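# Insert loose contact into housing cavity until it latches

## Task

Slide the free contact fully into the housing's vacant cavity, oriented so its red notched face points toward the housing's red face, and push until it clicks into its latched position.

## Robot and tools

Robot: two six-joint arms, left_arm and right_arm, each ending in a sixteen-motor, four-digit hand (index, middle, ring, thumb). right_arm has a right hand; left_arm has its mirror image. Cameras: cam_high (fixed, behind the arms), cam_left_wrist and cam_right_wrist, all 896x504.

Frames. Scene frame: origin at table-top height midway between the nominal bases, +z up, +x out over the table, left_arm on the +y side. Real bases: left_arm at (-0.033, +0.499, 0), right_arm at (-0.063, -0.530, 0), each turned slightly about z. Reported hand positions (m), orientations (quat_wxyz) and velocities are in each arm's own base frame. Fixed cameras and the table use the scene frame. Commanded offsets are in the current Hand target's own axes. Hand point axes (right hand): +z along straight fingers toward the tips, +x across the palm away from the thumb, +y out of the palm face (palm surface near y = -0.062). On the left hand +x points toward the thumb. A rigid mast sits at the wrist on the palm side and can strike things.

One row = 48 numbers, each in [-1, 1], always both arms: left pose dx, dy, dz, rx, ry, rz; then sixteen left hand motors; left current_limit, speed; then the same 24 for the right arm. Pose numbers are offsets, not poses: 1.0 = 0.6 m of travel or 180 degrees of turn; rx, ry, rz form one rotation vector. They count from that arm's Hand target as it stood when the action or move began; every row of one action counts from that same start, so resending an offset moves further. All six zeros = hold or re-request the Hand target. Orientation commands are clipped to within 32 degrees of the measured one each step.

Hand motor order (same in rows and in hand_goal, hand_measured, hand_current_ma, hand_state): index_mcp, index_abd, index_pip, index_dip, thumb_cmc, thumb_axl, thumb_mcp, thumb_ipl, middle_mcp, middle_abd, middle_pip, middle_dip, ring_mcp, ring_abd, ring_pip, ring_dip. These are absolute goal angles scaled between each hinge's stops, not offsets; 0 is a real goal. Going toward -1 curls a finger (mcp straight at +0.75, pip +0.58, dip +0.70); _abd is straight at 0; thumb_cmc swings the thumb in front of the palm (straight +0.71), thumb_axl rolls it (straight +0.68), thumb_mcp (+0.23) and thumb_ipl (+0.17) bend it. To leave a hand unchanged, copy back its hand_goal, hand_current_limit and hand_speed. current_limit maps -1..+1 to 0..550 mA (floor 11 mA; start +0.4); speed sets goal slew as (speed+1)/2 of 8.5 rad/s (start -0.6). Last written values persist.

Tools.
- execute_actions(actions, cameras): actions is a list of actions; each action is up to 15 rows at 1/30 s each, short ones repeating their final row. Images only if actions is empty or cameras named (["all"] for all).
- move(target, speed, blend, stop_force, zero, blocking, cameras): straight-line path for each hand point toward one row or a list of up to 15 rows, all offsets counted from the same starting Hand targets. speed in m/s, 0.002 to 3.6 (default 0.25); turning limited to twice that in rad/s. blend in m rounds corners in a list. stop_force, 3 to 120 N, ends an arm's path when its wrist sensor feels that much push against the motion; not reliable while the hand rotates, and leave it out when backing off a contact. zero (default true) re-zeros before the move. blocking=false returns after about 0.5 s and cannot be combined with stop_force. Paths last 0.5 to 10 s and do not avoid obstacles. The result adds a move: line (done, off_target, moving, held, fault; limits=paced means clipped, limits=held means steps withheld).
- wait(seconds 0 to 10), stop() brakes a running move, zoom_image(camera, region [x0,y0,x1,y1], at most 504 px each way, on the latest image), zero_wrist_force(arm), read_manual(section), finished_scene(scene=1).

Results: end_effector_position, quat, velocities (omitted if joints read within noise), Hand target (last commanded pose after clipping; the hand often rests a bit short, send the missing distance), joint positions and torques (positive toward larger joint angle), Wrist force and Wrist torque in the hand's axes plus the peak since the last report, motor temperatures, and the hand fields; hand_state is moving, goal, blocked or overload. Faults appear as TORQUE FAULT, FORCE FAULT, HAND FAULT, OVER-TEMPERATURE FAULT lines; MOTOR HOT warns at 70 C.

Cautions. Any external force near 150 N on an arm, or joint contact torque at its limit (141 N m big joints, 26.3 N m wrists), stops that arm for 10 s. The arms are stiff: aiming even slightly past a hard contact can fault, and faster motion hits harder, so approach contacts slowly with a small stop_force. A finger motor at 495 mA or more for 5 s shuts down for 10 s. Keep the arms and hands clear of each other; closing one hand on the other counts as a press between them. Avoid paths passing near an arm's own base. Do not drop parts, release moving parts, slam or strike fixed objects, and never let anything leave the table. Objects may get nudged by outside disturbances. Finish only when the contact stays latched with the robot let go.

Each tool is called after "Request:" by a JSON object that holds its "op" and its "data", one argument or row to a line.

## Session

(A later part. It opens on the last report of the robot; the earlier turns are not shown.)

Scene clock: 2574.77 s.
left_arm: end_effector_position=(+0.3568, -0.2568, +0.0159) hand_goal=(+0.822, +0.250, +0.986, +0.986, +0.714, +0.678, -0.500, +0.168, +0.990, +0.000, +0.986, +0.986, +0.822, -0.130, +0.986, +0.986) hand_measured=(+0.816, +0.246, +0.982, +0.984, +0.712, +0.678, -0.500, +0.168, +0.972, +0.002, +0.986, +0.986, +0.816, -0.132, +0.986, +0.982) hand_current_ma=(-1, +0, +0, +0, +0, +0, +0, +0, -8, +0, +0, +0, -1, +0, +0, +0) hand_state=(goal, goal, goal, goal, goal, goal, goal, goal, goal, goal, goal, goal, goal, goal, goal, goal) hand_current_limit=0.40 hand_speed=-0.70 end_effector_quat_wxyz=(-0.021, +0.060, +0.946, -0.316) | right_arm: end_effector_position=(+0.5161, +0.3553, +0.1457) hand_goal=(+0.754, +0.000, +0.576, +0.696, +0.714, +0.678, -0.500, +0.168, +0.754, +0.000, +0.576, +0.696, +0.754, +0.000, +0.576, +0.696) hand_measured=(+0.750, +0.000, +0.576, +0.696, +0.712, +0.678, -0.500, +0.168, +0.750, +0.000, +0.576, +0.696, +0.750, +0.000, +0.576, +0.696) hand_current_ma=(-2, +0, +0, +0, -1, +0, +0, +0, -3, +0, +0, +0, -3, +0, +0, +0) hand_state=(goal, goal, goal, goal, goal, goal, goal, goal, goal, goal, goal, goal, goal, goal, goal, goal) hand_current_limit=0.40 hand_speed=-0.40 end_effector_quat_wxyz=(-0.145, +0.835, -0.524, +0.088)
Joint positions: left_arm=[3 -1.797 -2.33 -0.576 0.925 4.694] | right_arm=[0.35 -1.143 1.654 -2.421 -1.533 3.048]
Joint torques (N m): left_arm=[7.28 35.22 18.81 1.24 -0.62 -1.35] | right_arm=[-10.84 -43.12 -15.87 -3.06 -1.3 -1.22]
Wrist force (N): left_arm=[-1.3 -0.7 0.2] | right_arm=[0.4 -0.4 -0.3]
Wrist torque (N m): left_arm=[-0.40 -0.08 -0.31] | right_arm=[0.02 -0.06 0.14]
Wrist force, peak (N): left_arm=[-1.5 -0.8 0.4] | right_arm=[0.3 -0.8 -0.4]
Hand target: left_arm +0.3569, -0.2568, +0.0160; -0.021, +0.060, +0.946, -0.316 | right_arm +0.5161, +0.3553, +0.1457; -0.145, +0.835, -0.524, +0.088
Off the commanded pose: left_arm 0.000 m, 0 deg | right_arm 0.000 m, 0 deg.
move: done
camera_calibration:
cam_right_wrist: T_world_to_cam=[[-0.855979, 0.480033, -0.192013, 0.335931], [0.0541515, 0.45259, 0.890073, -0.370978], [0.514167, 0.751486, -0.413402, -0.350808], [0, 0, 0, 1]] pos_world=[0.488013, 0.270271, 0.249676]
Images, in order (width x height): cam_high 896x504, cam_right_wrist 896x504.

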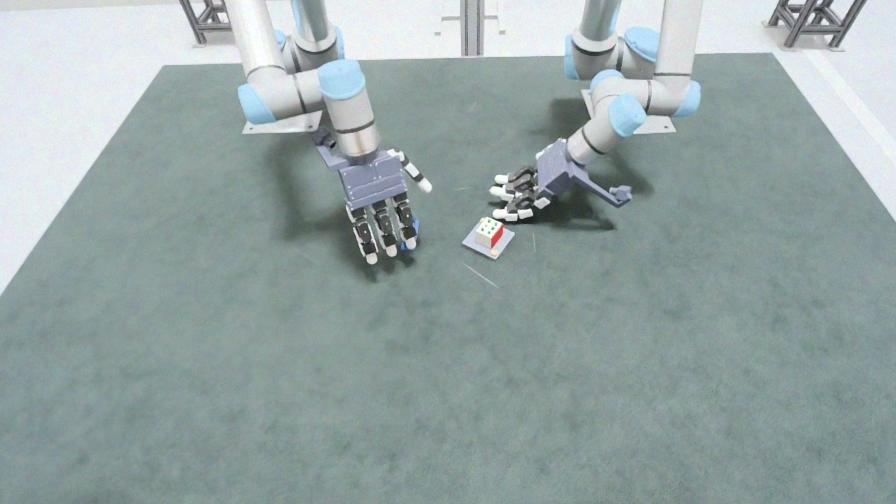

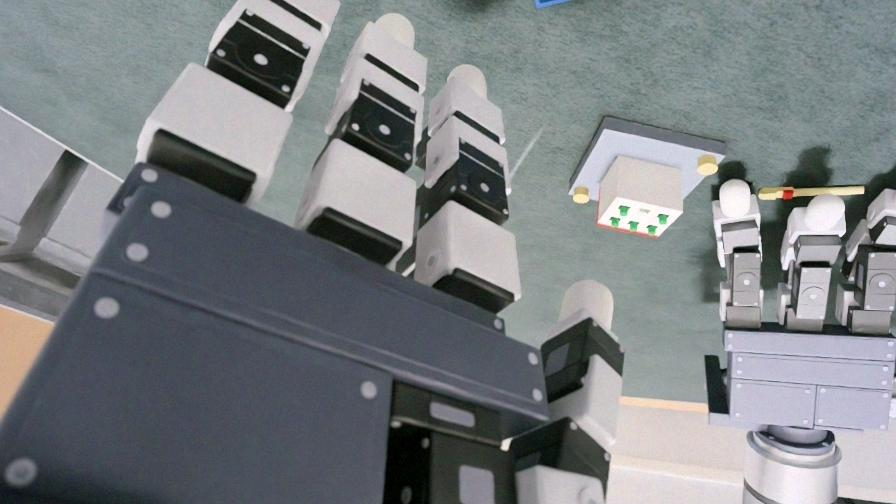

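Request:
{"op": "move", "data": {
  "target": [-0.00333,0.0002,-0.0001,0,0,0,0.822,0.25,0.986,0.986,0.714,0.678,-0.5,0.168,0.99,0,0.986,0.986,0.822,-0.13,0.986,0.986,0.4,-0.7,0,0,0,0,0,0,0.754,0,0.576,0.696,0.714,0.678,-0.5,0.168,0.754,0,0.576,0.696,0.754,0,0.576,0.696,0.4,-0.4],
  "speed": 0.03
}}

Request:
{"op": "move", "data": {
  "target": [0,0.01805,0.02396,0,0,0,0.822,0.25,0.986,0.986,0.714,0.678,-0.5,0.168,0.99,0,0.986,0.986,0.822,-0.13,0.986,0.986,0.4,-0.7,0,0,0,0,0,0,0.754,0,0.576,0.696,0.714,0.678,-0.5,0.168,0.754,0,0.576,0.696,0.754,0,0.576,0.696,0.4,-0.4],
  "cameras": ["cam_high","cam_right_wrist"],
  "speed": 0.008,
  "stop_force": 3
}}

Request:
{"op": "zoom_image", "data": {
  "camera": "cam_high",
  "region": [470, 170, 550, 230]
}}

Request:
{"op": "zoom_image", "data": {
  "camera": "cam_right_wrist",
  "region": [700, 150, 896, 290]
}}

Scene clock: 2593.87 s.
left_arm: end_effector_position=(+0.3589, -0.2569, +0.0160) hand_goal=(+0.822, +0.250, +0.986, +0.986, +0.714, +0.678, -0.500, +0.168, +0.990, +0.000, +0.986, +0.986, +0.822, -0.130, +0.986, +0.986) hand_measured=(+0.816, +0.246, +0.982, +0.984, +0.712, +0.678, -0.500, +0.168, +0.972, +0.002, +0.986, +0.986, +0.816, -0.132, +0.986, +0.982) hand_current_ma=(-1, +0, +0, +0, +0, +0, +0, +0, -8, +0, +0, +0, -1, +0, +0, +0) hand_state=(goal, goal, goal, goal, goal, goal, goal, goal, goal, goal, goal, goal, goal, goal, goal, goal) hand_current_limit=0.40 hand_speed=-0.70 end_effector_quat_wxyz=(-0.021, +0.060, +0.946, -0.316) | right_arm: end_effector_position=(+0.5161, +0.3553, +0.1457) hand_goal=(+0.754, +0.000, +0.576, +0.696, +0.714, +0.678, -0.500, +0.168, +0.754, +0.000, +0.576, +0.696, +0.754, +0.000, +0.576, +0.696) hand_measured=(+0.750, +0.000, +0.576, +0.696, +0.712, +0.678, -0.500, +0.168, +0.750, +0.000, +0.576, +0.696, +0.750, +0.000, +0.576, +0.696) hand_current_ma=(-2, +0, +0, +0, -1, +0, +0, +0, -3, +0, +0, +0, -3, +0, +0, +0) hand_state=(goal, goal, goal, goal, goal, goal, goal, goal, goal, goal, goal, goal, goal, goal, goal, goal) hand_current_limit=0.40 hand_speed=-0.40 end_effector_quat_wxyz=(-0.145, +0.835, -0.524, +0.088)
Joint positions: left_arm=[3.001 -1.801 -2.325 -0.578 0.925 4.694] | right_arm=[0.35 -1.143 1.654 -2.421 -1.533 3.048]
Joint torques (N m): left_arm=[9.95 19.2 13.77 1.55 -0.51 1.38] | right_arm=[-9.82 -41.68 -16.17 -2.83 -1.23 -1.31]
Wrist force (N): left_arm=[-1.3 -0.6 0.3] | right_arm=[0.2 -0.5 -0.2]
Wrist torque (N m): left_arm=[-0.38 -0.08 -0.32] | right_arm=[0.01 -0.03 0.11]
Wrist force, peak (N): left_arm=[-1.5 -0.9 0.4] | right_arm=[0.3 -0.7 -0.4]
Hand target: left_arm +0.3589, -0.2569, +0.0160; -0.021, +0.060, +0.946, -0.316 | right_arm +0.5161, +0.3553, +0.1457; -0.145, +0.835, -0.524, +0.088
Off the commanded pose: left_arm 0.000 m, 0 deg | right_arm 0.000 m, 0 deg.
move: done

Scene clock: 2596.23 s.
left_arm: end_effector_position=(+0.3589, -0.2569, +0.0056) hand_goal=(+0.822, +0.250, +0.986, +0.986, +0.714, +0.678, -0.500, +0.168, +0.990, +0.000, +0.986, +0.986, +0.822, -0.130, +0.986, +0.986) hand_measured=(+0.824, +0.246, +0.990, +0.984, +0.712, +0.678, -0.500, +0.168, +0.972, +0.002, +0.986, +0.986, +0.828, -0.132, +0.992, +0.982) hand_current_ma=(+0, +0, +0, +0, +0, +0, +0, +0, -8, +0, +0, +0, +1, +0, +1, +0) hand_state=(goal, goal, goal, goal, goal, goal, goal, goal, goal, goal, goal, goal, goal, goal, goal, goal) hand_current_limit=0.40 hand_speed=-0.70 end_effector_quat_wxyz=(-0.021, +0.060, +0.946, -0.316) | right_arm: end_effector_position=(+0.5161, +0.3553, +0.1457) hand_goal=(+0.754, +0.000, +0.576, +0.696, +0.714, +0.678, -0.500, +0.168, +0.754, +0.000, +0.576, +0.696, +0.754, +0.000, +0.576, +0.696) hand_measured=(+0.750, +0.000, +0.576, +0.696, +0.712, +0.678, -0.500, +0.168, +0.750, +0.000, +0.576, +0.696, +0.750, +0.000, +0.576, +0.696) hand_current_ma=(-2, +0, +0, +0, -1, +0, +0, +0, -3, +0, +0, +0, -3, +0, +0, +0) hand_state=(goal, goal, goal, goal, goal, goal, goal, goal, goal, goal, goal, goal, goal, goal, goal, goal) hand_current_limit=0.40 hand_speed=-0.40 end_effector_quat_wxyz=(-0.145, +0.835, -0.524, +0.088)
Joint positions: left_arm=[3.001 -1.829 -2.332 -0.542 0.925 4.694] | right_arm=[0.35 -1.143 1.654 -2.421 -1.533 3.048]
Joint torques (N m): left_arm=[7.67 35.23 18.03 2.94 -1 1.57] | right_arm=[-8.71 -41.72 -16.54 -2.99 -1.25 -1.09]
Wrist force (N): left_arm=[-1.0 -1.7 -0.4] | right_arm=[0.3 -0.5 -0.4]
Wrist torque (N m): left_arm=[-0.23 -0.10 -0.27] | right_arm=[0.02 -0.03 0.12]
Wrist force, peak (N): left_arm=[-1.4 -2.0 -2.8] | right_arm=[0.6 -0.4 -0.5]
Hand target: left_arm +0.3589, -0.2569, +0.0056; -0.021, +0.060, +0.946, -0.316 (not the last commanded pose) | right_arm +0.5161, +0.3553, +0.1457; -0.145, +0.835, -0.524, +0.088
Off the commanded pose: left_arm 0.008 m, 0 deg | right_arm 0.000 m, 0 deg.
move: contact (left_arm)
camera_calibration:
cam_right_wrist: T_world_to_cam=[[-0.855979, 0.480033, -0.192013, 0.335931], [0.0541515, 0.45259, 0.890073, -0.370978], [0.514167, 0.751486, -0.413402, -0.350808], [0, 0, 0, 1]] pos_world=[0.488013, 0.270271, 0.249676]
Images, in order (width x height): cam_high 896x504, cam_right_wrist 896x504.

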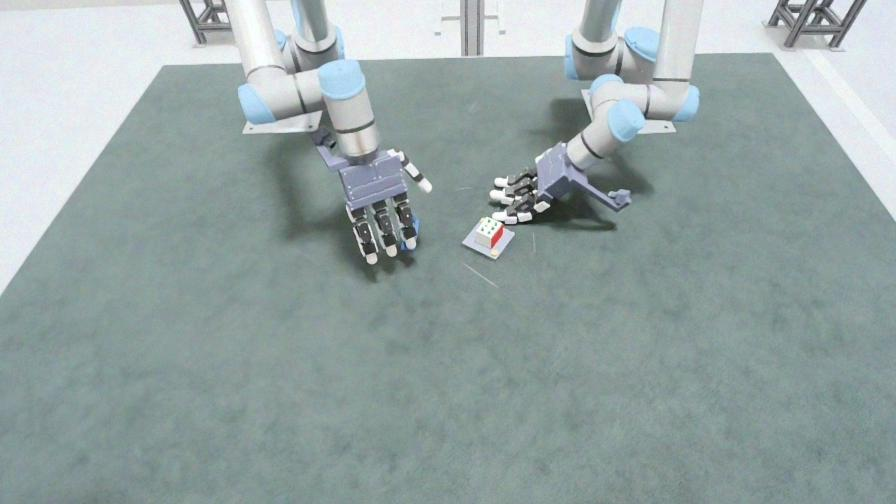

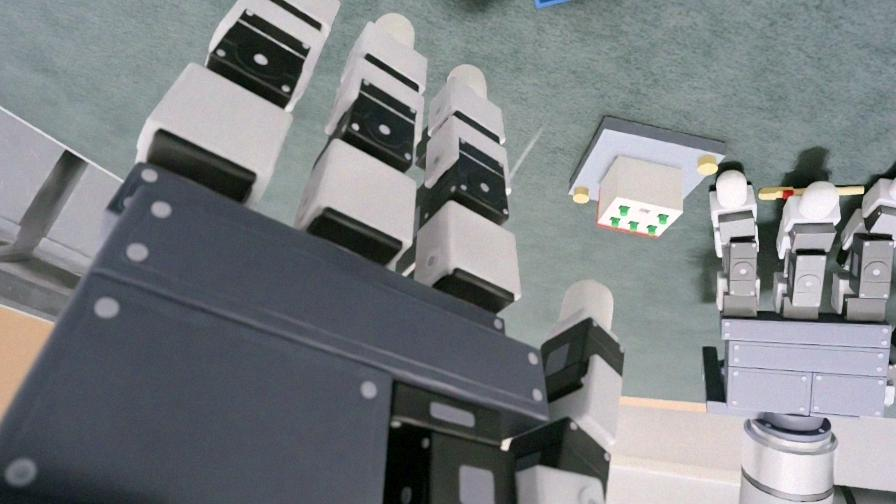

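Scaled by 6.300 from the camera's 896x504 image, which has a finer 1280x720 frame.

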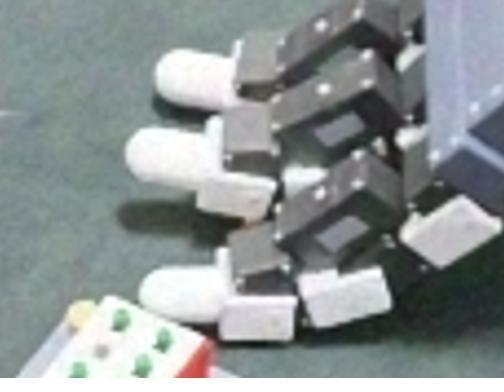

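Scaled by 2.571 from the camera's 896x504 image, which has a finer 1280x720 frame.

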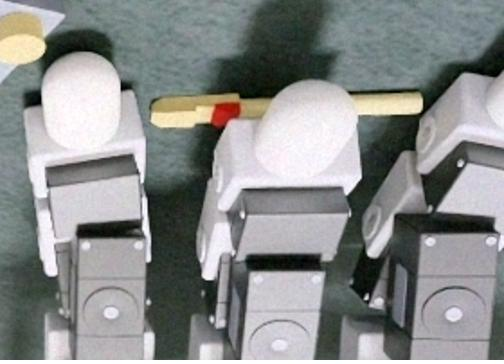

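Request:
{"op": "move", "data": {
  "target": [
    [0,0,0,0,0,0,0.822,0.15,0.986,0.986,0.714,0.678,-0.5,0.168,0.99,0,0.986,0.986,0.822,-0.13,0.986,0.986,0.4,-0.93,0,0,0,0,0,0,0.754,0,0.576,0.696,0.714,0.678,-0.5,0.168,0.754,0,0.576,0.696,0.754,0,0.576,0.696,0.4,-0.4],
    [0,0,0,0,0,0,0.822,0.08,0.986,0.986,0.714,0.678,-0.5,0.168,0.99,0,0.986,0.986,0.822,-0.1,0.986,0.986,0.4,-0.96,0,0,0,0,0,0,0.754,0,0.576,0.696,0.714,0.678,-0.5,0.168,0.754,0,0.576,0.696,0.754,0,0.576,0.696,0.4,-0.4]
  ],
  "cameras": ["cam_high","cam_right_wrist"]
}}

Request:
{"op": "zoom_image", "data": {
  "camera": "cam_right_wrist",
  "region": [700, 150, 896, 290]
}}

Scene clock: 2604.33 s.
left_arm: end_effector_position=(+0.3589, -0.2569, +0.0056) hand_goal=(+0.822, +0.080, +0.986, +0.986, +0.714, +0.678, -0.500, +0.168, +0.990, +0.000, +0.986, +0.986, +0.822, -0.100, +0.986, +0.986) hand_measured=(+0.824, +0.110, +0.990, +0.984, +0.712, +0.678, -0.500, +0.168, +0.972, +0.002, +0.986, +0.986, +0.828, -0.108, +0.992, +0.982) hand_current_ma=(+0, +15, +0, +0, +0, +0, +0, +0, -8, +0, +0, +0, +1, -1, +1, +0) hand_state=(goal, blocked, goal, goal, goal, goal, goal, goal, goal, goal, goal, goal, goal, goal, goal, goal) hand_current_limit=0.40 hand_speed=-0.96 end_effector_quat_wxyz=(-0.021, +0.060, +0.946, -0.316) | right_arm: end_effector_position=(+0.5161, +0.3553, +0.1457) hand_goal=(+0.754, +0.000, +0.576, +0.696, +0.714, +0.678, -0.500, +0.168, +0.754, +0.000, +0.576, +0.696, +0.754, +0.000, +0.576, +0.696) hand_measured=(+0.750, +0.000, +0.576, +0.696, +0.712, +0.678, -0.500, +0.168, +0.750, +0.000, +0.576, +0.696, +0.750, +0.000, +0.576, +0.696) hand_current_ma=(-2, +0, +0, +0, -1, +0, +0, +0, -3, +0, +0, +0, -3, +0, +0, +0) hand_state=(goal, goal, goal, goal, goal, goal, goal, goal, goal, goal, goal, goal, goal, goal, goal, goal) hand_current_limit=0.40 hand_speed=-0.40 end_effector_quat_wxyz=(-0.145, +0.835, -0.524, +0.088)
Joint positions: left_arm=[3.001 -1.829 -2.332 -0.542 0.925 4.694] | right_arm=[0.35 -1.143 1.654 -2.421 -1.533 3.048]
Joint torques (N m): left_arm=[-0.85 35.59 18.8 3.77 -1.14 1.43] | right_arm=[-9.64 -42 -17.36 -2.85 -1.01 -1.41]
Wrist force (N): left_arm=[-0.9 -1.5 -0.5] | right_arm=[0.2 -0.5 -0.2]
Wrist torque (N m): left_arm=[-0.23 -0.07 -0.26] | right_arm=[0.01 -0.03 0.12]
Wrist force, peak (N): left_arm=[-1.3 -1.8 -0.9] | right_arm=[0.5 -0.6 -0.4]
Hand target: left_arm +0.3589, -0.2569, +0.0056; -0.021, +0.060, +0.946, -0.316 | right_arm +0.5161, +0.3553, +0.1457; -0.145, +0.835, -0.524, +0.088
Off the commanded pose: left_arm 0.000 m, 0 deg | right_arm 0.000 m, 0 deg.
move: done
camera_calibration:
cam_right_wrist: T_world_to_cam=[[-0.855979, 0.480033, -0.192013, 0.335931], [0.0541515, 0.45259, 0.890073, -0.370978], [0.514167, 0.751486, -0.413402, -0.350808], [0, 0, 0, 1]] pos_world=[0.488013, 0.270271, 0.249676]
Images, in order (width x height): cam_high 896x504, cam_right_wrist 896x504.

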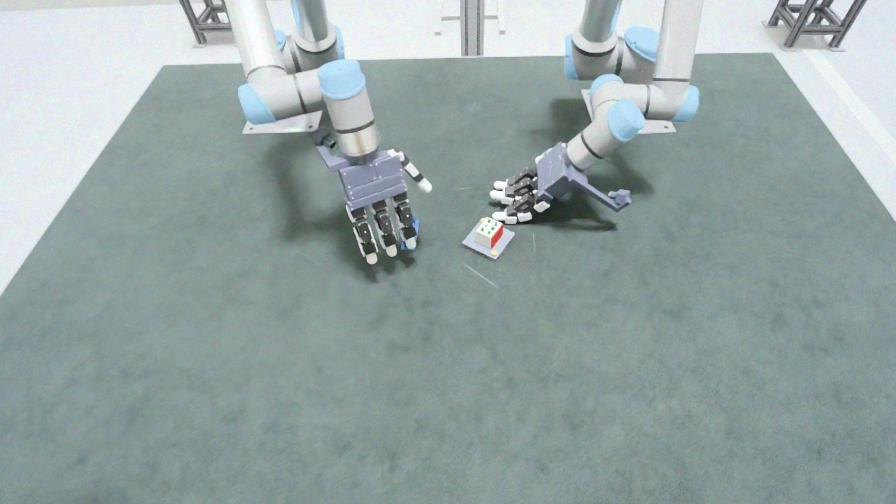

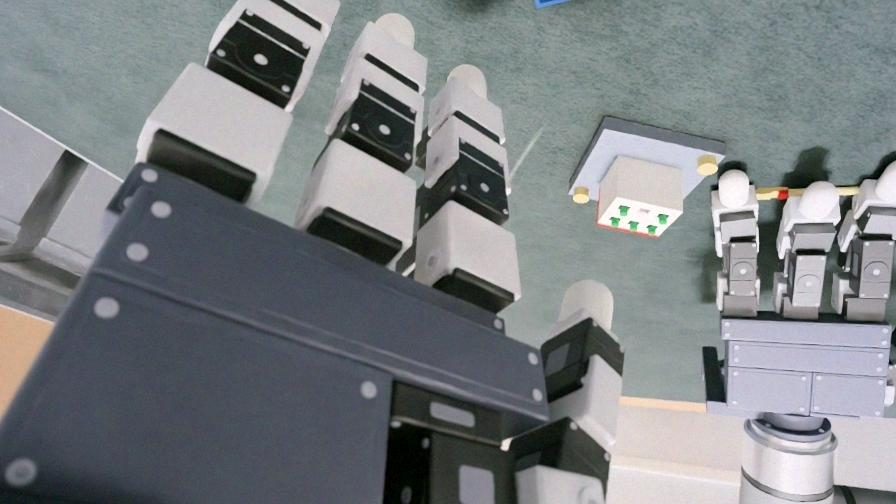

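Scaled by 2.571 from the camera's 896x504 image, which has a finer 1280x720 frame.

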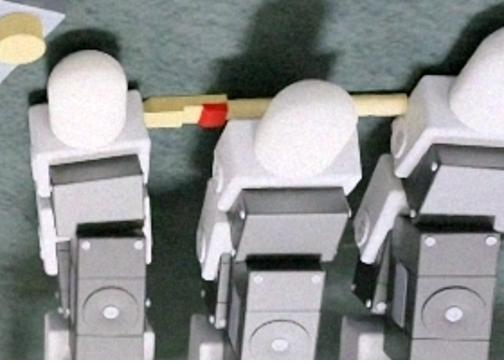

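Request:
{"op": "move", "data": {
  "target": [
    [0,0,0,0,0,0,0.822,0.01,0.986,0.986,0.714,0.678,-0.5,0.168,0.99,0,0.986,0.986,0.822,-0.01,0.986,0.986,0.4,-0.95,0,0,0,0,0,0,0.754,0,0.576,0.696,0.714,0.678,-0.5,0.168,0.754,0,0.576,0.696,0.754,0,0.576,0.696,0.4,-0.4]
  ]
}}

Request:
{"op": "wait", "data": {
  "seconds": 1.5,
  "cameras": ["cam_right_wrist"]
}}

Request:
{"op": "zoom_image", "data": {
  "camera": "cam_right_wrist",
  "region": [700, 150, 896, 290]
}}

Scene clock: 2618.00 s.
left_arm: end_effector_position=(+0.3589, -0.2569, +0.0056) hand_goal=(+0.822, +0.010, +0.986, +0.986, +0.714, +0.678, -0.500, +0.168, +0.990, +0.000, +0.986, +0.986, +0.822, -0.010, +0.986, +0.986) hand_measured=(+0.824, +0.098, +0.990, +0.984, +0.712, +0.678, -0.500, +0.168, +0.972, +0.002, +0.986, +0.986, +0.828, -0.106, +0.992, +0.984) hand_current_ma=(+0, +110, +0, +0, +0, +0, +0, +0, -8, +0, +0, +0, +1, -132, +1, +0) hand_state=(goal, blocked, goal, goal, goal, goal, goal, goal, goal, goal, goal, goal, goal, blocked, goal, goal) hand_current_limit=0.40 hand_speed=-0.95 end_effector_quat_wxyz=(-0.021, +0.060, +0.946, -0.316) | right_arm: end_effector_position=(+0.5161, +0.3553, +0.1457) hand_goal=(+0.754, +0.000, +0.576, +0.696, +0.714, +0.678, -0.500, +0.168, +0.754, +0.000, +0.576, +0.696, +0.754, +0.000, +0.576, +0.696) hand_measured=(+0.750, +0.000, +0.576, +0.696, +0.712, +0.678, -0.500, +0.168, +0.750, +0.000, +0.576, +0.696, +0.750, +0.000, +0.576, +0.696) hand_current_ma=(-2, +0, +0, +0, -1, +0, +0, +0, -3, +0, +0, +0, -3, +0, +0, +0) hand_state=(goal, goal, goal, goal, goal, goal, goal, goal, goal, goal, goal, goal, goal, goal, goal, goal) hand_current_limit=0.40 hand_speed=-0.40 end_effector_quat_wxyz=(-0.145, +0.835, -0.524, +0.088)
Joint positions: left_arm=[3.001 -1.829 -2.332 -0.542 0.925 4.694] | right_arm=[0.35 -1.143 1.654 -2.421 -1.533 3.048]
Joint torques (N m): left_arm=[-7.26 34.57 15.98 3.73 -1.01 1.35] | right_arm=[-8.6 -41.27 -16.92 -2.87 -1.12 -1.05]
Wrist force (N): left_arm=[-1.2 -1.5 -0.9] | right_arm=[0.4 -0.4 -0.3]
Wrist torque (N m): left_arm=[-0.18 -0.10 -0.29] | right_arm=[0.03 -0.05 0.13]
Wrist force, peak (N): left_arm=[-1.4 -1.4 -0.9] | right_arm=[0.2 -0.7 -0.7]
Hand target: left_arm +0.3589, -0.2569, +0.0056; -0.021, +0.060, +0.946, -0.316 | right_arm +0.5161, +0.3553, +0.1457; -0.145, +0.835, -0.524, +0.088
Off the commanded pose: left_arm 0.000 m, 0 deg | right_arm 0.000 m, 0 deg.
move: done

Scene clock: 2619.50 s.
left_arm: end_effector_position=(+0.3589, -0.2569, +0.0056) hand_goal=(+0.822, +0.010, +0.986, +0.986, +0.714, +0.678, -0.500, +0.168, +0.990, +0.000, +0.986, +0.986, +0.822, -0.010, +0.986, +0.986) hand_measured=(+0.824, +0.098, +0.990, +0.984, +0.712, +0.678, -0.500, +0.168, +0.972, +0.002, +0.986, +0.986, +0.828, -0.106, +0.992, +0.984) hand_current_ma=(+0, +110, +0, +0, +0, +0, +0, +0, -8, +0, +0, +0, +1, -128, +1, +0) hand_state=(goal, blocked, goal, goal, goal, goal, goal, goal, goal, goal, goal, goal, goal, blocked, goal, goal) hand_current_limit=0.40 hand_speed=-0.95 end_effector_quat_wxyz=(-0.021, +0.060, +0.946, -0.316) | right_arm: end_effector_position=(+0.5161, +0.3553, +0.1457) hand_goal=(+0.754, +0.000, +0.576, +0.696, +0.714, +0.678, -0.500, +0.168, +0.754, +0.000, +0.576, +0.696, +0.754, +0.000, +0.576, +0.696) hand_measured=(+0.750, +0.000, +0.576, +0.696, +0.712, +0.678, -0.500, +0.168, +0.750, +0.000, +0.576, +0.696, +0.750, +0.000, +0.576, +0.696) hand_current_ma=(-2, +0, +0, +0, -1, +0, +0, +0, -3, +0, +0, +0, -3, +0, +0, +0) hand_state=(goal, goal, goal, goal, goal, goal, goal, goal, goal, goal, goal, goal, goal, goal, goal, goal) hand_current_limit=0.40 hand_speed=-0.40 end_effector_quat_wxyz=(-0.145, +0.835, -0.524, +0.088)
Joint positions: left_arm=[3.001 -1.829 -2.332 -0.542 0.925 4.694] | right_arm=[0.35 -1.143 1.654 -2.421 -1.533 3.048]
Joint torques (N m): left_arm=[-6.85 33.62 15.45 3.52 -1.14 1.54] | right_arm=[-8.39 -42.73 -16.53 -2.71 -1.29 -1.23]
Wrist force (N): left_arm=[-1.4 -1.4 -0.7] | right_arm=[0.3 -0.4 -0.2]
Wrist torque (N m): left_arm=[-0.19 -0.07 -0.31] | right_arm=[0.03 -0.04 0.13]
Wrist force, peak (N): left_arm=[-1.6 -1.4 -0.8] | right_arm=[0.4 -0.5 -0.5]
Hand target: left_arm +0.3589, -0.2569, +0.0056; -0.021, +0.060, +0.946, -0.316 | right_arm +0.5161, +0.3553, +0.1457; -0.145, +0.835, -0.524, +0.088
Off the commanded pose: left_arm 0.000 m, 0 deg | right_arm 0.000 m, 0 deg.
wait: 1.50 s; at rest by 0.17 s
camera_calibration:
cam_right_wrist: T_world_to_cam=[[-0.855979, 0.480033, -0.192013, 0.335931], [0.0541515, 0.45259, 0.890073, -0.370978], [0.514167, 0.751486, -0.413402, -0.350808], [0, 0, 0, 1]] pos_world=[0.488013, 0.270271, 0.249676]
Images, in order (width x height): cam_right_wrist 896x504.

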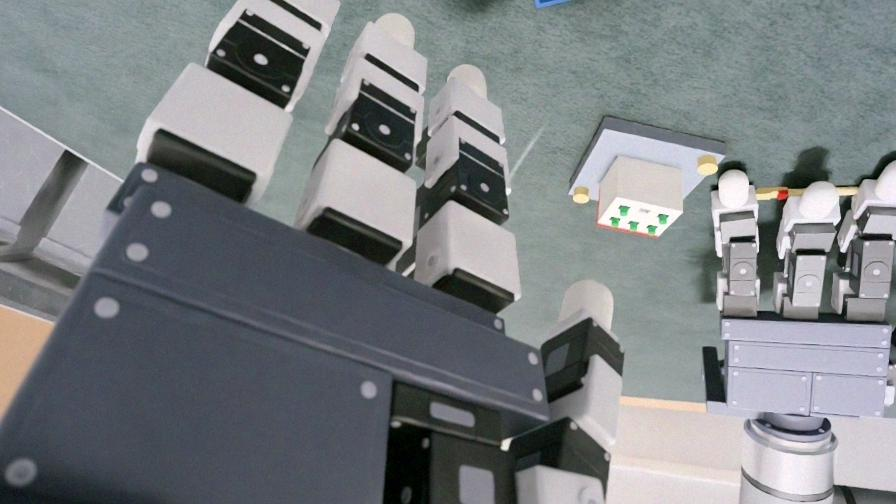

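Scaled by 2.571 from the camera's 896x504 image, which has a finer 1280x720 frame.

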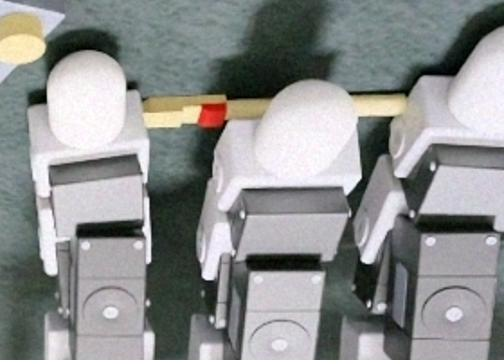

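Request:
{"op": "move", "data": {
  "target": [0,-0.00802,-0.01065,0,0,0,0.822,0.01,0.986,0.986,0.714,0.678,-0.5,0.168,0.99,0,0.986,0.986,0.822,-0.01,0.986,0.986,0.4,-0.95,0,0,0,0,0,0,0.754,0,0.576,0.696,0.714,0.678,-0.5,0.168,0.754,0,0.576,0.696,0.754,0,0.576,0.696,0.4,-0.4],
  "cameras": ["cam_right_wrist"],
  "speed": 0.006
}}

Request:
{"op": "zoom_image", "data": {
  "camera": "cam_right_wrist",
  "region": [700, 150, 896, 290]
}}

Scene clock: 2625.10 s.
left_arm: end_effector_position=(+0.3589, -0.2569, +0.0136) hand_goal=(+0.822, +0.010, +0.986, +0.986, +0.714, +0.678, -0.500, +0.168, +0.990, +0.000, +0.986, +0.986, +0.822, -0.010, +0.986, +0.986) hand_measured=(+0.818, +0.098, +0.986, +0.984, +0.712, +0.678, -0.500, +0.168, +0.972, +0.002, +0.986, +0.986, +0.816, -0.106, +0.984, +0.984) hand_current_ma=(-1, +110, +0, +0, +0, +0, +0, +0, -8, +0, +0, +0, -1, -128, +0, +0) hand_state=(goal, blocked, goal, goal, goal, goal, goal, goal, goal, goal, goal, goal, goal, blocked, goal, goal) hand_current_limit=0.40 hand_speed=-0.95 end_effector_quat_wxyz=(-0.021, +0.060, +0.946, -0.316) | right_arm: end_effector_position=(+0.5161, +0.3553, +0.1457) hand_goal=(+0.754, +0.000, +0.576, +0.696, +0.714, +0.678, -0.500, +0.168, +0.754, +0.000, +0.576, +0.696, +0.754, +0.000, +0.576, +0.696) hand_measured=(+0.750, +0.000, +0.576, +0.696, +0.712, +0.678, -0.500, +0.168, +0.750, +0.000, +0.576, +0.696, +0.750, +0.000, +0.576, +0.696) hand_current_ma=(-2, +0, +0, +0, -1, +0, +0, +0, -3, +0, +0, +0, -3, +0, +0, +0) hand_state=(goal, goal, goal, goal, goal, goal, goal, goal, goal, goal, goal, goal, goal, goal, goal, goal) hand_current_limit=0.40 hand_speed=-0.40 end_effector_quat_wxyz=(-0.145, +0.835, -0.524, +0.088)
Joint positions: left_arm=[3.001 -1.807 -2.327 -0.57 0.925 4.694] | right_arm=[0.35 -1.143 1.654 -2.421 -1.533 3.048]
Joint torques (N m): left_arm=[-7.31 26.71 17.44 2.79 -0.98 0.36] | right_arm=[-10.04 -41.88 -18.27 -2.72 -1.26 -1.21]
Wrist force (N): left_arm=[-1.3 -0.5 0.3] | right_arm=[0.3 -0.2 -0.4]
Wrist torque (N m): left_arm=[-0.38 -0.07 -0.33] | right_arm=[0.06 -0.04 0.13]
Wrist force, peak (N): left_arm=[-1.6 -1.6 -0.7] | right_arm=[0.4 -0.8 -0.3]
Hand target: left_arm +0.3589, -0.2569, +0.0136; -0.021, +0.060, +0.946, -0.316 | right_arm +0.5161, +0.3553, +0.1457; -0.145, +0.835, -0.524, +0.088
Off the commanded pose: left_arm 0.000 m, 0 deg | right_arm 0.000 m, 0 deg.
move: done
camera_calibration:
cam_right_wrist: T_world_to_cam=[[-0.855979, 0.480033, -0.192013, 0.335931], [0.0541515, 0.45259, 0.890073, -0.370978], [0.514167, 0.751486, -0.413402, -0.350808], [0, 0, 0, 1]] pos_world=[0.488013, 0.270271, 0.249676]
Images, in order (width x height): cam_right_wrist 896x504.

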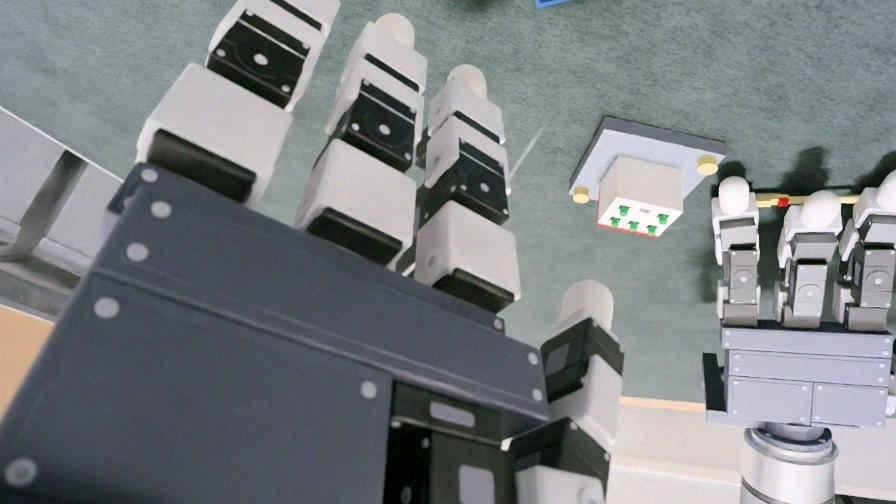

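Scaled by 2.571 from the camera's 896x504 image, which has a finer 1280x720 frame.

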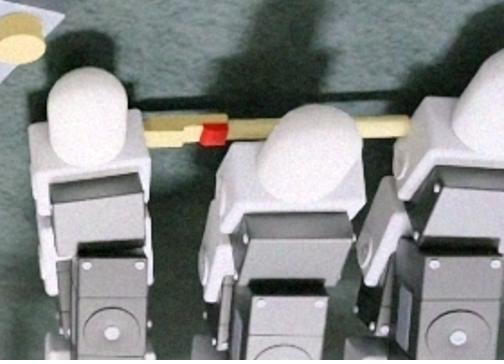

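Request:
{"op": "move", "data": {
  "target": [0,-0.1003,-0.1331,0,0,0,0.822,0.01,0.986,0.986,0.714,0.678,-0.5,0.168,0.99,0,0.986,0.986,0.822,-0.01,0.986,0.986,0.4,-0.95,0.3757,0.1592,-0.1543,-0.0008,-0.0465,-0.1308,0.754,0,0.576,0.696,0.714,0.678,-0.5,0.168,0.754,0,0.576,0.696,0.754,0,0.576,0.696,0.4,-0.4],
  "cameras": ["cam_high","cam_right_wrist"],
  "speed": 0.08
}}

Request:
{"op": "zoom_image", "data": {
  "camera": "cam_high",
  "region": [380, 200, 440, 270]
}}

Scene clock: 2641.10 s.
left_arm: end_effector_position=(+0.3591, -0.2569, +0.1136) hand_goal=(+0.822, +0.010, +0.986, +0.986, +0.714, +0.678, -0.500, +0.168, +0.990, +0.000, +0.986, +0.986, +0.822, -0.010, +0.986, +0.986) hand_measured=(+0.816, +0.098, +0.986, +0.984, +0.712, +0.678, -0.500, +0.168, +0.972, +0.002, +0.986, +0.986, +0.814, -0.106, +0.984, +0.984) hand_current_ma=(-1, +110, +0, +0, +0, +0, +0, +0, -8, +0, +0, +0, -2, -128, +0, +0) hand_state=(goal, blocked, goal, goal, goal, goal, goal, goal, goal, goal, goal, goal, goal, blocked, goal, goal) hand_current_limit=0.40 hand_speed=-0.95 end_effector_quat_wxyz=(-0.021, +0.060, +0.946, -0.316) | right_arm: end_effector_position=(+0.5055, +0.0994, +0.2000) hand_goal=(+0.754, +0.000, +0.576, +0.696, +0.714, +0.678, -0.500, +0.168, +0.754, +0.000, +0.576, +0.696, +0.754, +0.000, +0.576, +0.696) hand_measured=(+0.750, +0.000, +0.576, +0.696, +0.712, +0.678, -0.500, +0.168, +0.750, +0.000, +0.576, +0.696, +0.750, +0.000, +0.576, +0.696) hand_current_ma=(-2, +0, +0, +0, -1, +0, +0, +0, -3, +0, +0, +0, -3, +0, +0, +0) hand_state=(goal, goal, goal, goal, goal, goal, goal, goal, goal, goal, goal, goal, goal, goal, goal, goal) hand_current_limit=0.40 hand_speed=-0.40 end_effector_quat_wxyz=(-0.160, +0.928, -0.331, +0.054)
Joint positions: left_arm=[3 -1.581 -2.22 -0.903 0.925 4.694] | right_arm=[-0.089 -1.43 1.844 -2.176 -1.288 2.194]
Joint torques (N m): left_arm=[-4.37 8.99 9.66 4.06 0.37 1.18] | right_arm=[6.81 -18.41 -27.94 -4.07 -1.53 -0.44]
Wrist force (N): left_arm=[-1.3 -0.3 0.2] | right_arm=[0.4 -0.1 -0.1]
Wrist torque (N m): left_arm=[-0.35 -0.11 -0.34] | right_arm=[0.08 -0.03 0.05]
Wrist force, peak (N): left_arm=[-1.9 -0.5 -0.1] | right_arm=[-0.3 -0.8 -0.2]
Hand target: left_arm +0.3591, -0.2569, +0.1136; -0.021, +0.060, +0.946, -0.316 | right_arm +0.5056, +0.0994, +0.1999; -0.160, +0.928, -0.331, +0.054
Off the commanded pose: left_arm 0.000 m, 0 deg | right_arm 0.000 m, 0 deg.
move: done
camera_calibration:
cam_right_wrist: T_world_to_cam=[[-0.978743, 0.0736611, -0.191404, 0.562479], [-0.141502, 0.433013, 0.890212, -0.202057], [0.148455, 0.898373, -0.413386, 0.0395273], [0, 0, 0, 1]] pos_world=[0.516063, 0.0105502, 0.303874]
Images, in order (width x height): cam_high 896x504, cam_right_wrist 896x504.

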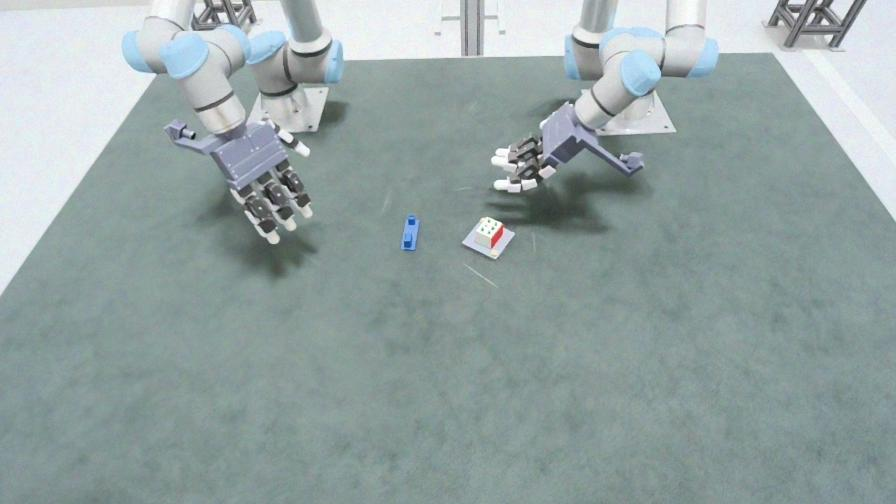

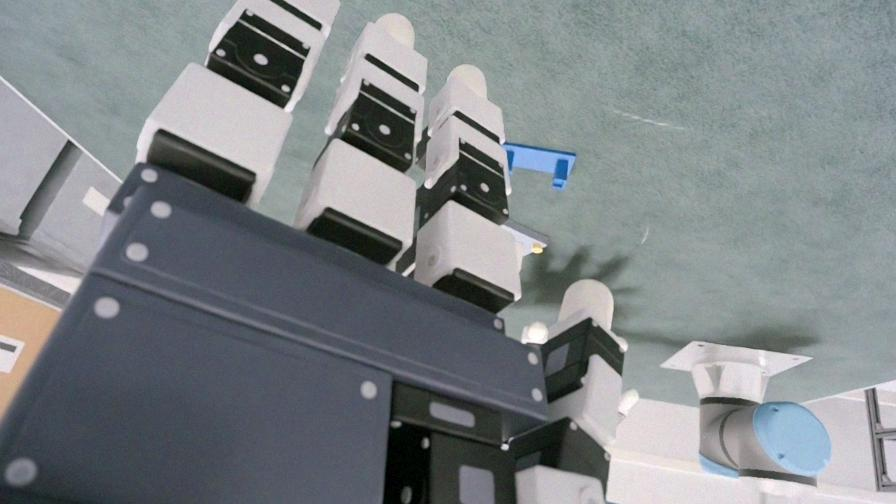

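Scaled by 7.200 from the camera's 896x504 image, which has a finer 1280x720 frame.

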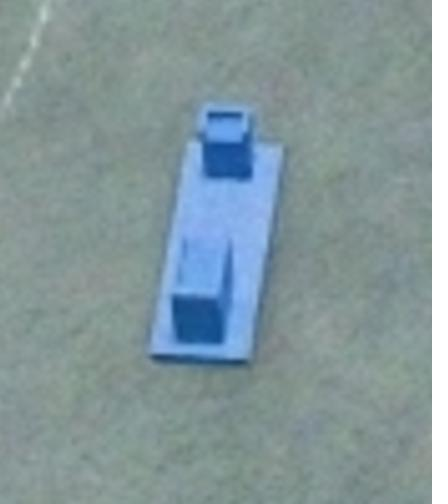

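Request:
{"op": "move", "data": {
  "target": [0,0.10391,0.13789,0,0,0,0.822,0.01,0.986,0.986,0.714,0.678,-0.5,0.168,0.99,0,0.986,0.986,0.822,-0.01,0.986,0.986,0.4,-0.95,0.0,0.0,0.0,0,0,0,0.754,0,0.576,0.696,0.714,0.678,-0.5,0.168,0.754,0,0.576,0.696,0.754,0,0.576,0.696,0.4,-0.4],
  "speed": 0.06
}}

Request:
{"op": "move", "data": {
  "target": [0,0.0080,0.0106,0,0,0,0.822,0.01,0.986,0.986,0.714,0.678,-0.5,0.168,0.99,0,0.986,0.986,0.822,-0.01,0.986,0.986,0.4,-0.95,0.0,0.0,0.0,0,0,0,0.754,0,0.576,0.696,0.714,0.678,-0.5,0.168,0.754,0,0.576,0.696,0.754,0,0.576,0.696,0.4,-0.4],
  "speed": 0.006,
  "stop_force": 3,
  "cameras": ["cam_high","cam_right_wrist"]
}}

Request:
{"op": "zoom_image", "data": {
  "camera": "cam_high",
  "region": [470, 170, 550, 230]
}}

Scene clock: 2727.97 s.
left_arm: end_effector_position=(+0.3588, -0.2568, +0.0099) hand_goal=(+0.822, +0.010, +0.986, +0.986, +0.714, +0.678, -0.500, +0.168, +0.990, +0.000, +0.986, +0.986, +0.822, -0.010, +0.986, +0.986) hand_measured=(+0.816, +0.098, +0.984, +0.984, +0.712, +0.678, -0.500, +0.168, +0.972, +0.002, +0.986, +0.986, +0.814, -0.106, +0.984, +0.984) hand_current_ma=(-1, +110, +0, +0, +0, +0, +0, +0, -8, +0, +0, +0, -2, -128, +0, +0) hand_state=(goal, blocked, goal, goal, goal, goal, goal, goal, goal, goal, goal, goal, goal, blocked, goal, goal) hand_current_limit=0.40 hand_speed=-0.95 end_effector_quat_wxyz=(-0.021, +0.060, +0.946, -0.316) | right_arm: end_effector_position=(+0.5056, +0.0994, +0.1999) hand_goal=(+0.754, +0.000, +0.576, +0.696, +0.714, +0.678, -0.500, +0.168, +0.754, +0.000, +0.576, +0.696, +0.754, +0.000, +0.576, +0.696) hand_measured=(+0.750, +0.000, +0.576, +0.696, +0.712, +0.678, -0.500, +0.168, +0.750, +0.000, +0.576, +0.696, +0.750, +0.000, +0.576, +0.696) hand_current_ma=(-2, +0, +0, +0, -1, +0, +0, +0, -3, +0, +0, +0, -3, +0, +0, +0) hand_state=(goal, goal, goal, goal, goal, goal, goal, goal, goal, goal, goal, goal, goal, goal, goal, goal) hand_current_limit=0.40 hand_speed=-0.40 end_effector_quat_wxyz=(-0.160, +0.928, -0.331, +0.054)
Joint positions: left_arm=[3.001 -1.817 -2.33 -0.557 0.925 4.694] | right_arm=[-0.089 -1.43 1.844 -2.176 -1.288 2.194]
Joint torques (N m): left_arm=[-0.29 36.23 17.38 1.17 -2.34 -1.21] | right_arm=[9.65 -19.19 -25.82 -1.35 -1.68 -0.57]
Wrist force (N): left_arm=[-1.3 -0.6 0.3] | right_arm=[0.2 -0.2 -0.2]
Wrist torque (N m): left_arm=[-0.38 -0.07 -0.31] | right_arm=[0.07 0.00 0.02]
Wrist force, peak (N): left_arm=[-1.6 0.0 0.9] | right_arm=[0.4 -0.5 0.2]
Hand target: left_arm +0.3589, -0.2569, +0.0100; -0.021, +0.060, +0.946, -0.316 | right_arm +0.5056, +0.0994, +0.1999; -0.160, +0.928, -0.331, +0.054
Off the commanded pose: left_arm 0.000 m, 0 deg | right_arm 0.000 m, 0 deg.
move: done

Scene clock: 2729.80 s.
left_arm: end_effector_position=(+0.3589, -0.2569, +0.0055) hand_goal=(+0.822, +0.010, +0.986, +0.986, +0.714, +0.678, -0.500, +0.168, +0.990, +0.000, +0.986, +0.986, +0.822, -0.010, +0.986, +0.986) hand_measured=(+0.824, +0.098, +0.988, +0.984, +0.712, +0.678, -0.500, +0.168, +0.972, +0.002, +0.986, +0.986, +0.828, -0.106, +0.990, +0.984) hand_current_ma=(+0, +110, +0, +0, +0, +0, +0, +0, -8, +0, +0, +0, +1, -127, +1, +0) hand_state=(goal, blocked, goal, goal, goal, goal, goal, goal, goal, goal, goal, goal, goal, blocked, goal, goal) hand_current_limit=0.40 hand_speed=-0.95 end_effector_quat_wxyz=(-0.021, +0.060, +0.946, -0.316) | right_arm: end_effector_position=(+0.5056, +0.0994, +0.1999) hand_goal=(+0.754, +0.000, +0.576, +0.696, +0.714, +0.678, -0.500, +0.168, +0.754, +0.000, +0.576, +0.696, +0.754, +0.000, +0.576, +0.696) hand_measured=(+0.750, +0.000, +0.576, +0.696, +0.712, +0.678, -0.500, +0.168, +0.750, +0.000, +0.576, +0.696, +0.750, +0.000, +0.576, +0.696) hand_current_ma=(-2, +0, +0, +0, -1, +0, +0, +0, -3, +0, +0, +0, -3, +0, +0, +0) hand_state=(goal, goal, goal, goal, goal, goal, goal, goal, goal, goal, goal, goal, goal, goal, goal, goal) hand_current_limit=0.40 hand_speed=-0.40 end_effector_quat_wxyz=(-0.160, +0.928, -0.331, +0.054)
Joint positions: left_arm=[3.001 -1.829 -2.332 -0.542 0.925 4.694] | right_arm=[-0.089 -1.43 1.844 -2.176 -1.288 2.194]
Joint torques (N m): left_arm=[-8.22 35.63 17.66 1.46 -0.28 -1.05] | right_arm=[7.76 -18.82 -26.66 -2.11 -1.36 0.29]
Wrist force (N): left_arm=[-1.5 -1.6 -0.5] | right_arm=[0.3 -0.1 -0.1]
Wrist torque (N m): left_arm=[-0.21 -0.04 -0.30] | right_arm=[0.07 -0.02 0.03]
Wrist force, peak (N): left_arm=[-1.5 -1.8 -2.7] | right_arm=[0.5 -0.2 -0.1]
Hand target: left_arm +0.3589, -0.2569, +0.0055; -0.021, +0.060, +0.946, -0.316 (not the last commanded pose) | right_arm +0.5056, +0.0994, +0.1999; -0.160, +0.928, -0.331, +0.054
Off the commanded pose: left_arm 0.003 m, 0 deg | right_arm 0.000 m, 0 deg.
move: contact (left_arm)
camera_calibration:
cam_right_wrist: T_world_to_cam=[[-0.97874, 0.0735192, -0.191477, 0.5625], [-0.141628, 0.433011, 0.890193, -0.201987], [0.148358, 0.898385, -0.413393, 0.039579], [0, 0, 0, 1]] pos_world=[0.516063, 0.0105507, 0.303874]
Images, in order (width x height): cam_high 896x504, cam_right_wrist 896x504.

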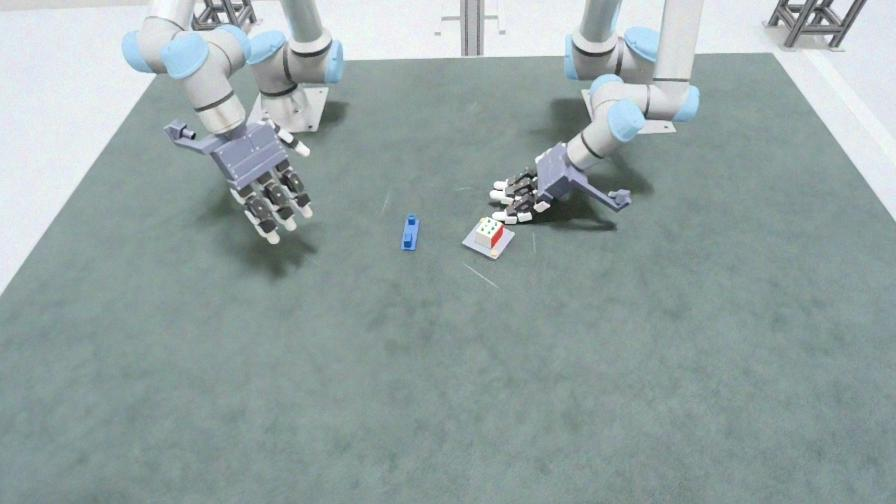

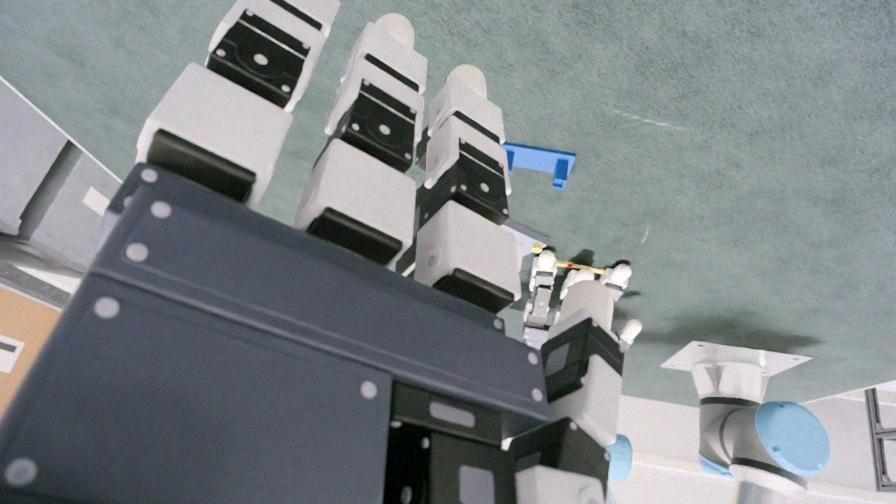

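Scaled by 6.300 from the camera's 896x504 image, which has a finer 1280x720 frame.

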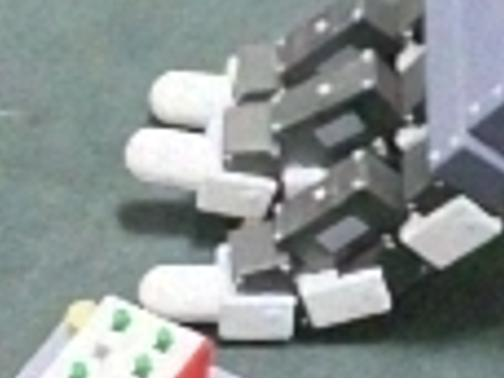

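Request:
{"op": "move", "data": {
  "target": [
    [0,0,0,0,0,0,0.822,0.18,0.986,0.986,0.714,0.678,-0.5,0.168,0.99,0,0.986,0.986,0.822,-0.15,0.986,0.986,0.4,-0.9,0.0,0.0,0.0,0,0,0,0.754,0,0.576,0.696,0.714,0.678,-0.5,0.168,0.754,0,0.576,0.696,0.754,0,0.576,0.696,0.4,-0.4],
    [0,-0.1153,-0.153,0,0,0,0.822,0.18,0.986,0.986,0.714,0.678,-0.5,0.168,0.99,0,0.986,0.986,0.822,-0.15,0.986,0.986,0.4,-0.6,0.0,0.0,0.0,0,0,0,0.754,0,0.576,0.696,0.714,0.678,-0.5,0.168,0.754,0,0.576,0.696,0.754,0,0.576,0.696,0.4,-0.4],
    [0,-0.1153,-0.153,0,0,0,0.822,0.18,0.986,0.986,0.714,0.678,-0.5,0.168,-0.685,0,-0.445,0.043,0.822,-0.15,0.986,0.986,0.4,-0.5,0.0,0.0,0.0,0,0,0,0.754,0,0.576,0.696,0.714,0.678,-0.5,0.168,0.754,0,0.576,0.696,0.754,0,0.576,0.696,0.4,-0.4]
  ],
  "cameras": ["cam_high","cam_right_wrist"],
  "speed": 0.08
}}

Request:
{"op": "zoom_image", "data": {
  "camera": "cam_high",
  "region": [470, 170, 550, 230]
}}

Scene clock: 2744.00 s.
left_arm: end_effector_position=(+0.3591, -0.2569, +0.1204) hand_goal=(+0.822, +0.180, +0.986, +0.986, +0.714, +0.678, -0.500, +0.168, -0.684, +0.000, -0.444, +0.044, +0.822, -0.150, +0.986, +0.986) hand_measured=(+0.818, +0.176, +0.986, +0.984, +0.712, +0.678, -0.500, +0.168, -0.668, +0.002, -0.438, +0.048, +0.816, -0.146, +0.986, +0.984) hand_current_ma=(-1, +0, +0, +0, +0, +0, +0, +0, +7, +0, +1, +0, -1, +0, +0, +0) hand_state=(goal, goal, goal, goal, goal, goal, goal, goal, goal, goal, goal, goal, goal, goal, goal, goal) hand_current_limit=0.40 hand_speed=-0.50 end_effector_quat_wxyz=(-0.021, +0.060, +0.946, -0.316) | right_arm: end_effector_position=(+0.5056, +0.0994, +0.1999) hand_goal=(+0.754, +0.000, +0.576, +0.696, +0.714, +0.678, -0.500, +0.168, +0.754, +0.000, +0.576, +0.696, +0.754, +0.000, +0.576, +0.696) hand_measured=(+0.750, +0.000, +0.576, +0.696, +0.712, +0.678, -0.500, +0.168, +0.750, +0.000, +0.576, +0.696, +0.750, +0.000, +0.576, +0.696) hand_current_ma=(-2, +0, +0, +0, -1, +0, +0, +0, -3, +0, +0, +0, -3, +0, +0, +0) hand_state=(goal, goal, goal, goal, goal, goal, goal, goal, goal, goal, goal, goal, goal, goal, goal, goal) hand_current_limit=0.40 hand_speed=-0.40 end_effector_quat_wxyz=(-0.160, +0.928, -0.331, +0.054)
Joint positions: left_arm=[3 -1.568 -2.211 -0.924 0.925 4.694] | right_arm=[-0.089 -1.43 1.844 -2.176 -1.288 2.194]
Joint torques (N m): left_arm=[9.15 9.96 9.7 1.36 -2.88 -1.14] | right_arm=[8.46 -19.69 -25.92 -4.09 -1.39 0.6]
Wrist force (N): left_arm=[-1.1 -0.3 0.1] | right_arm=[0.3 -0.2 0.0]
Wrist torque (N m): left_arm=[-0.21 -0.12 -0.30] | right_arm=[0.05 -0.02 0.03]
Wrist force, peak (N): left_arm=[-1.4 -2.0 -1.4] | right_arm=[0.4 -0.5 -0.3]
Hand target: left_arm +0.3591, -0.2569, +0.1204; -0.021, +0.060, +0.946, -0.316 | right_arm +0.5056, +0.0994, +0.1999; -0.160, +0.928, -0.331, +0.054
Off the commanded pose: left_arm 0.000 m, 0 deg | right_arm 0.000 m, 0 deg.
move: done
camera_calibration:
cam_right_wrist: T_world_to_cam=[[-0.97874, 0.0735192, -0.191477, 0.5625], [-0.141628, 0.433011, 0.890193, -0.201987], [0.148358, 0.898385, -0.413393, 0.039579], [0, 0, 0, 1]] pos_world=[0.516063, 0.0105507, 0.303874]
Images, in order (width x height): cam_high 896x504, cam_right_wrist 896x504.

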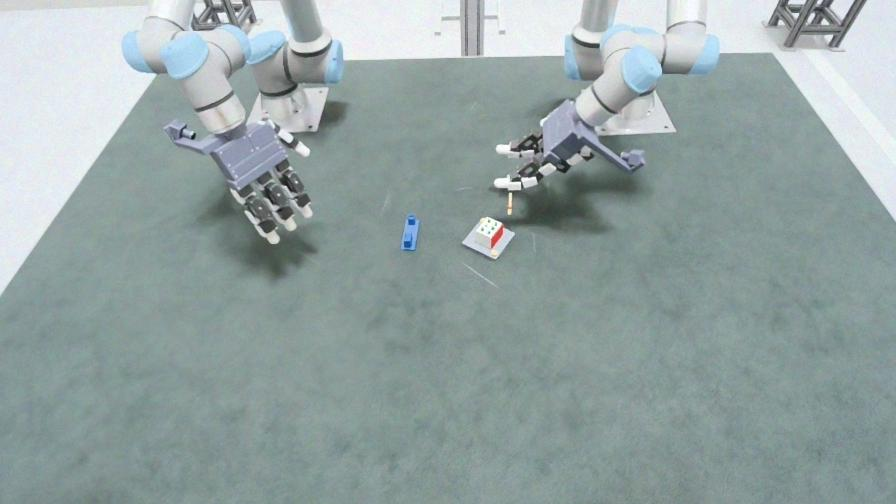

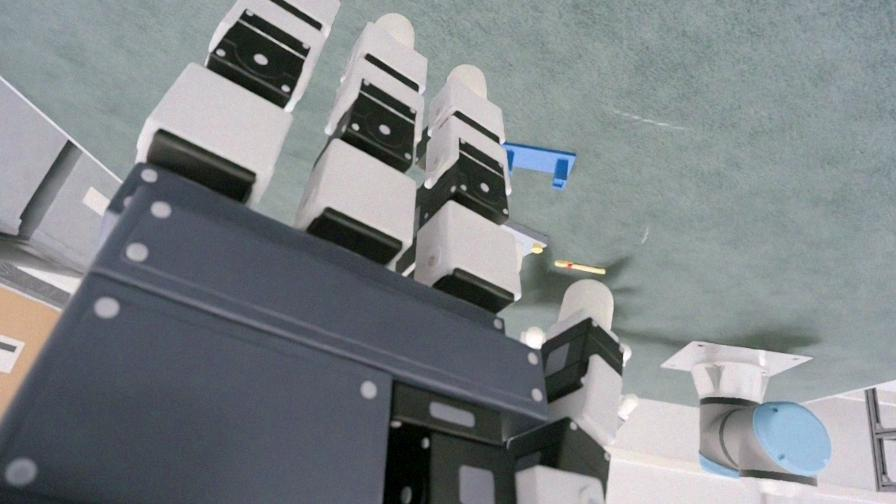

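Scaled by 6.300 from the camera's 896x504 image, which has a finer 1280x720 frame.

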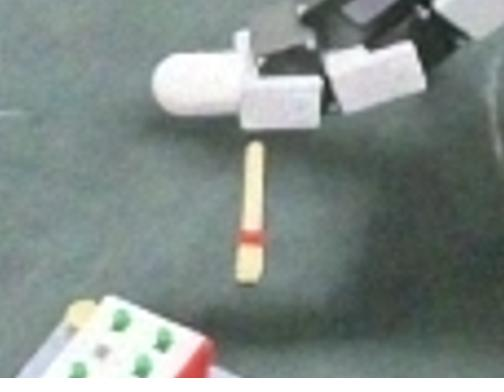

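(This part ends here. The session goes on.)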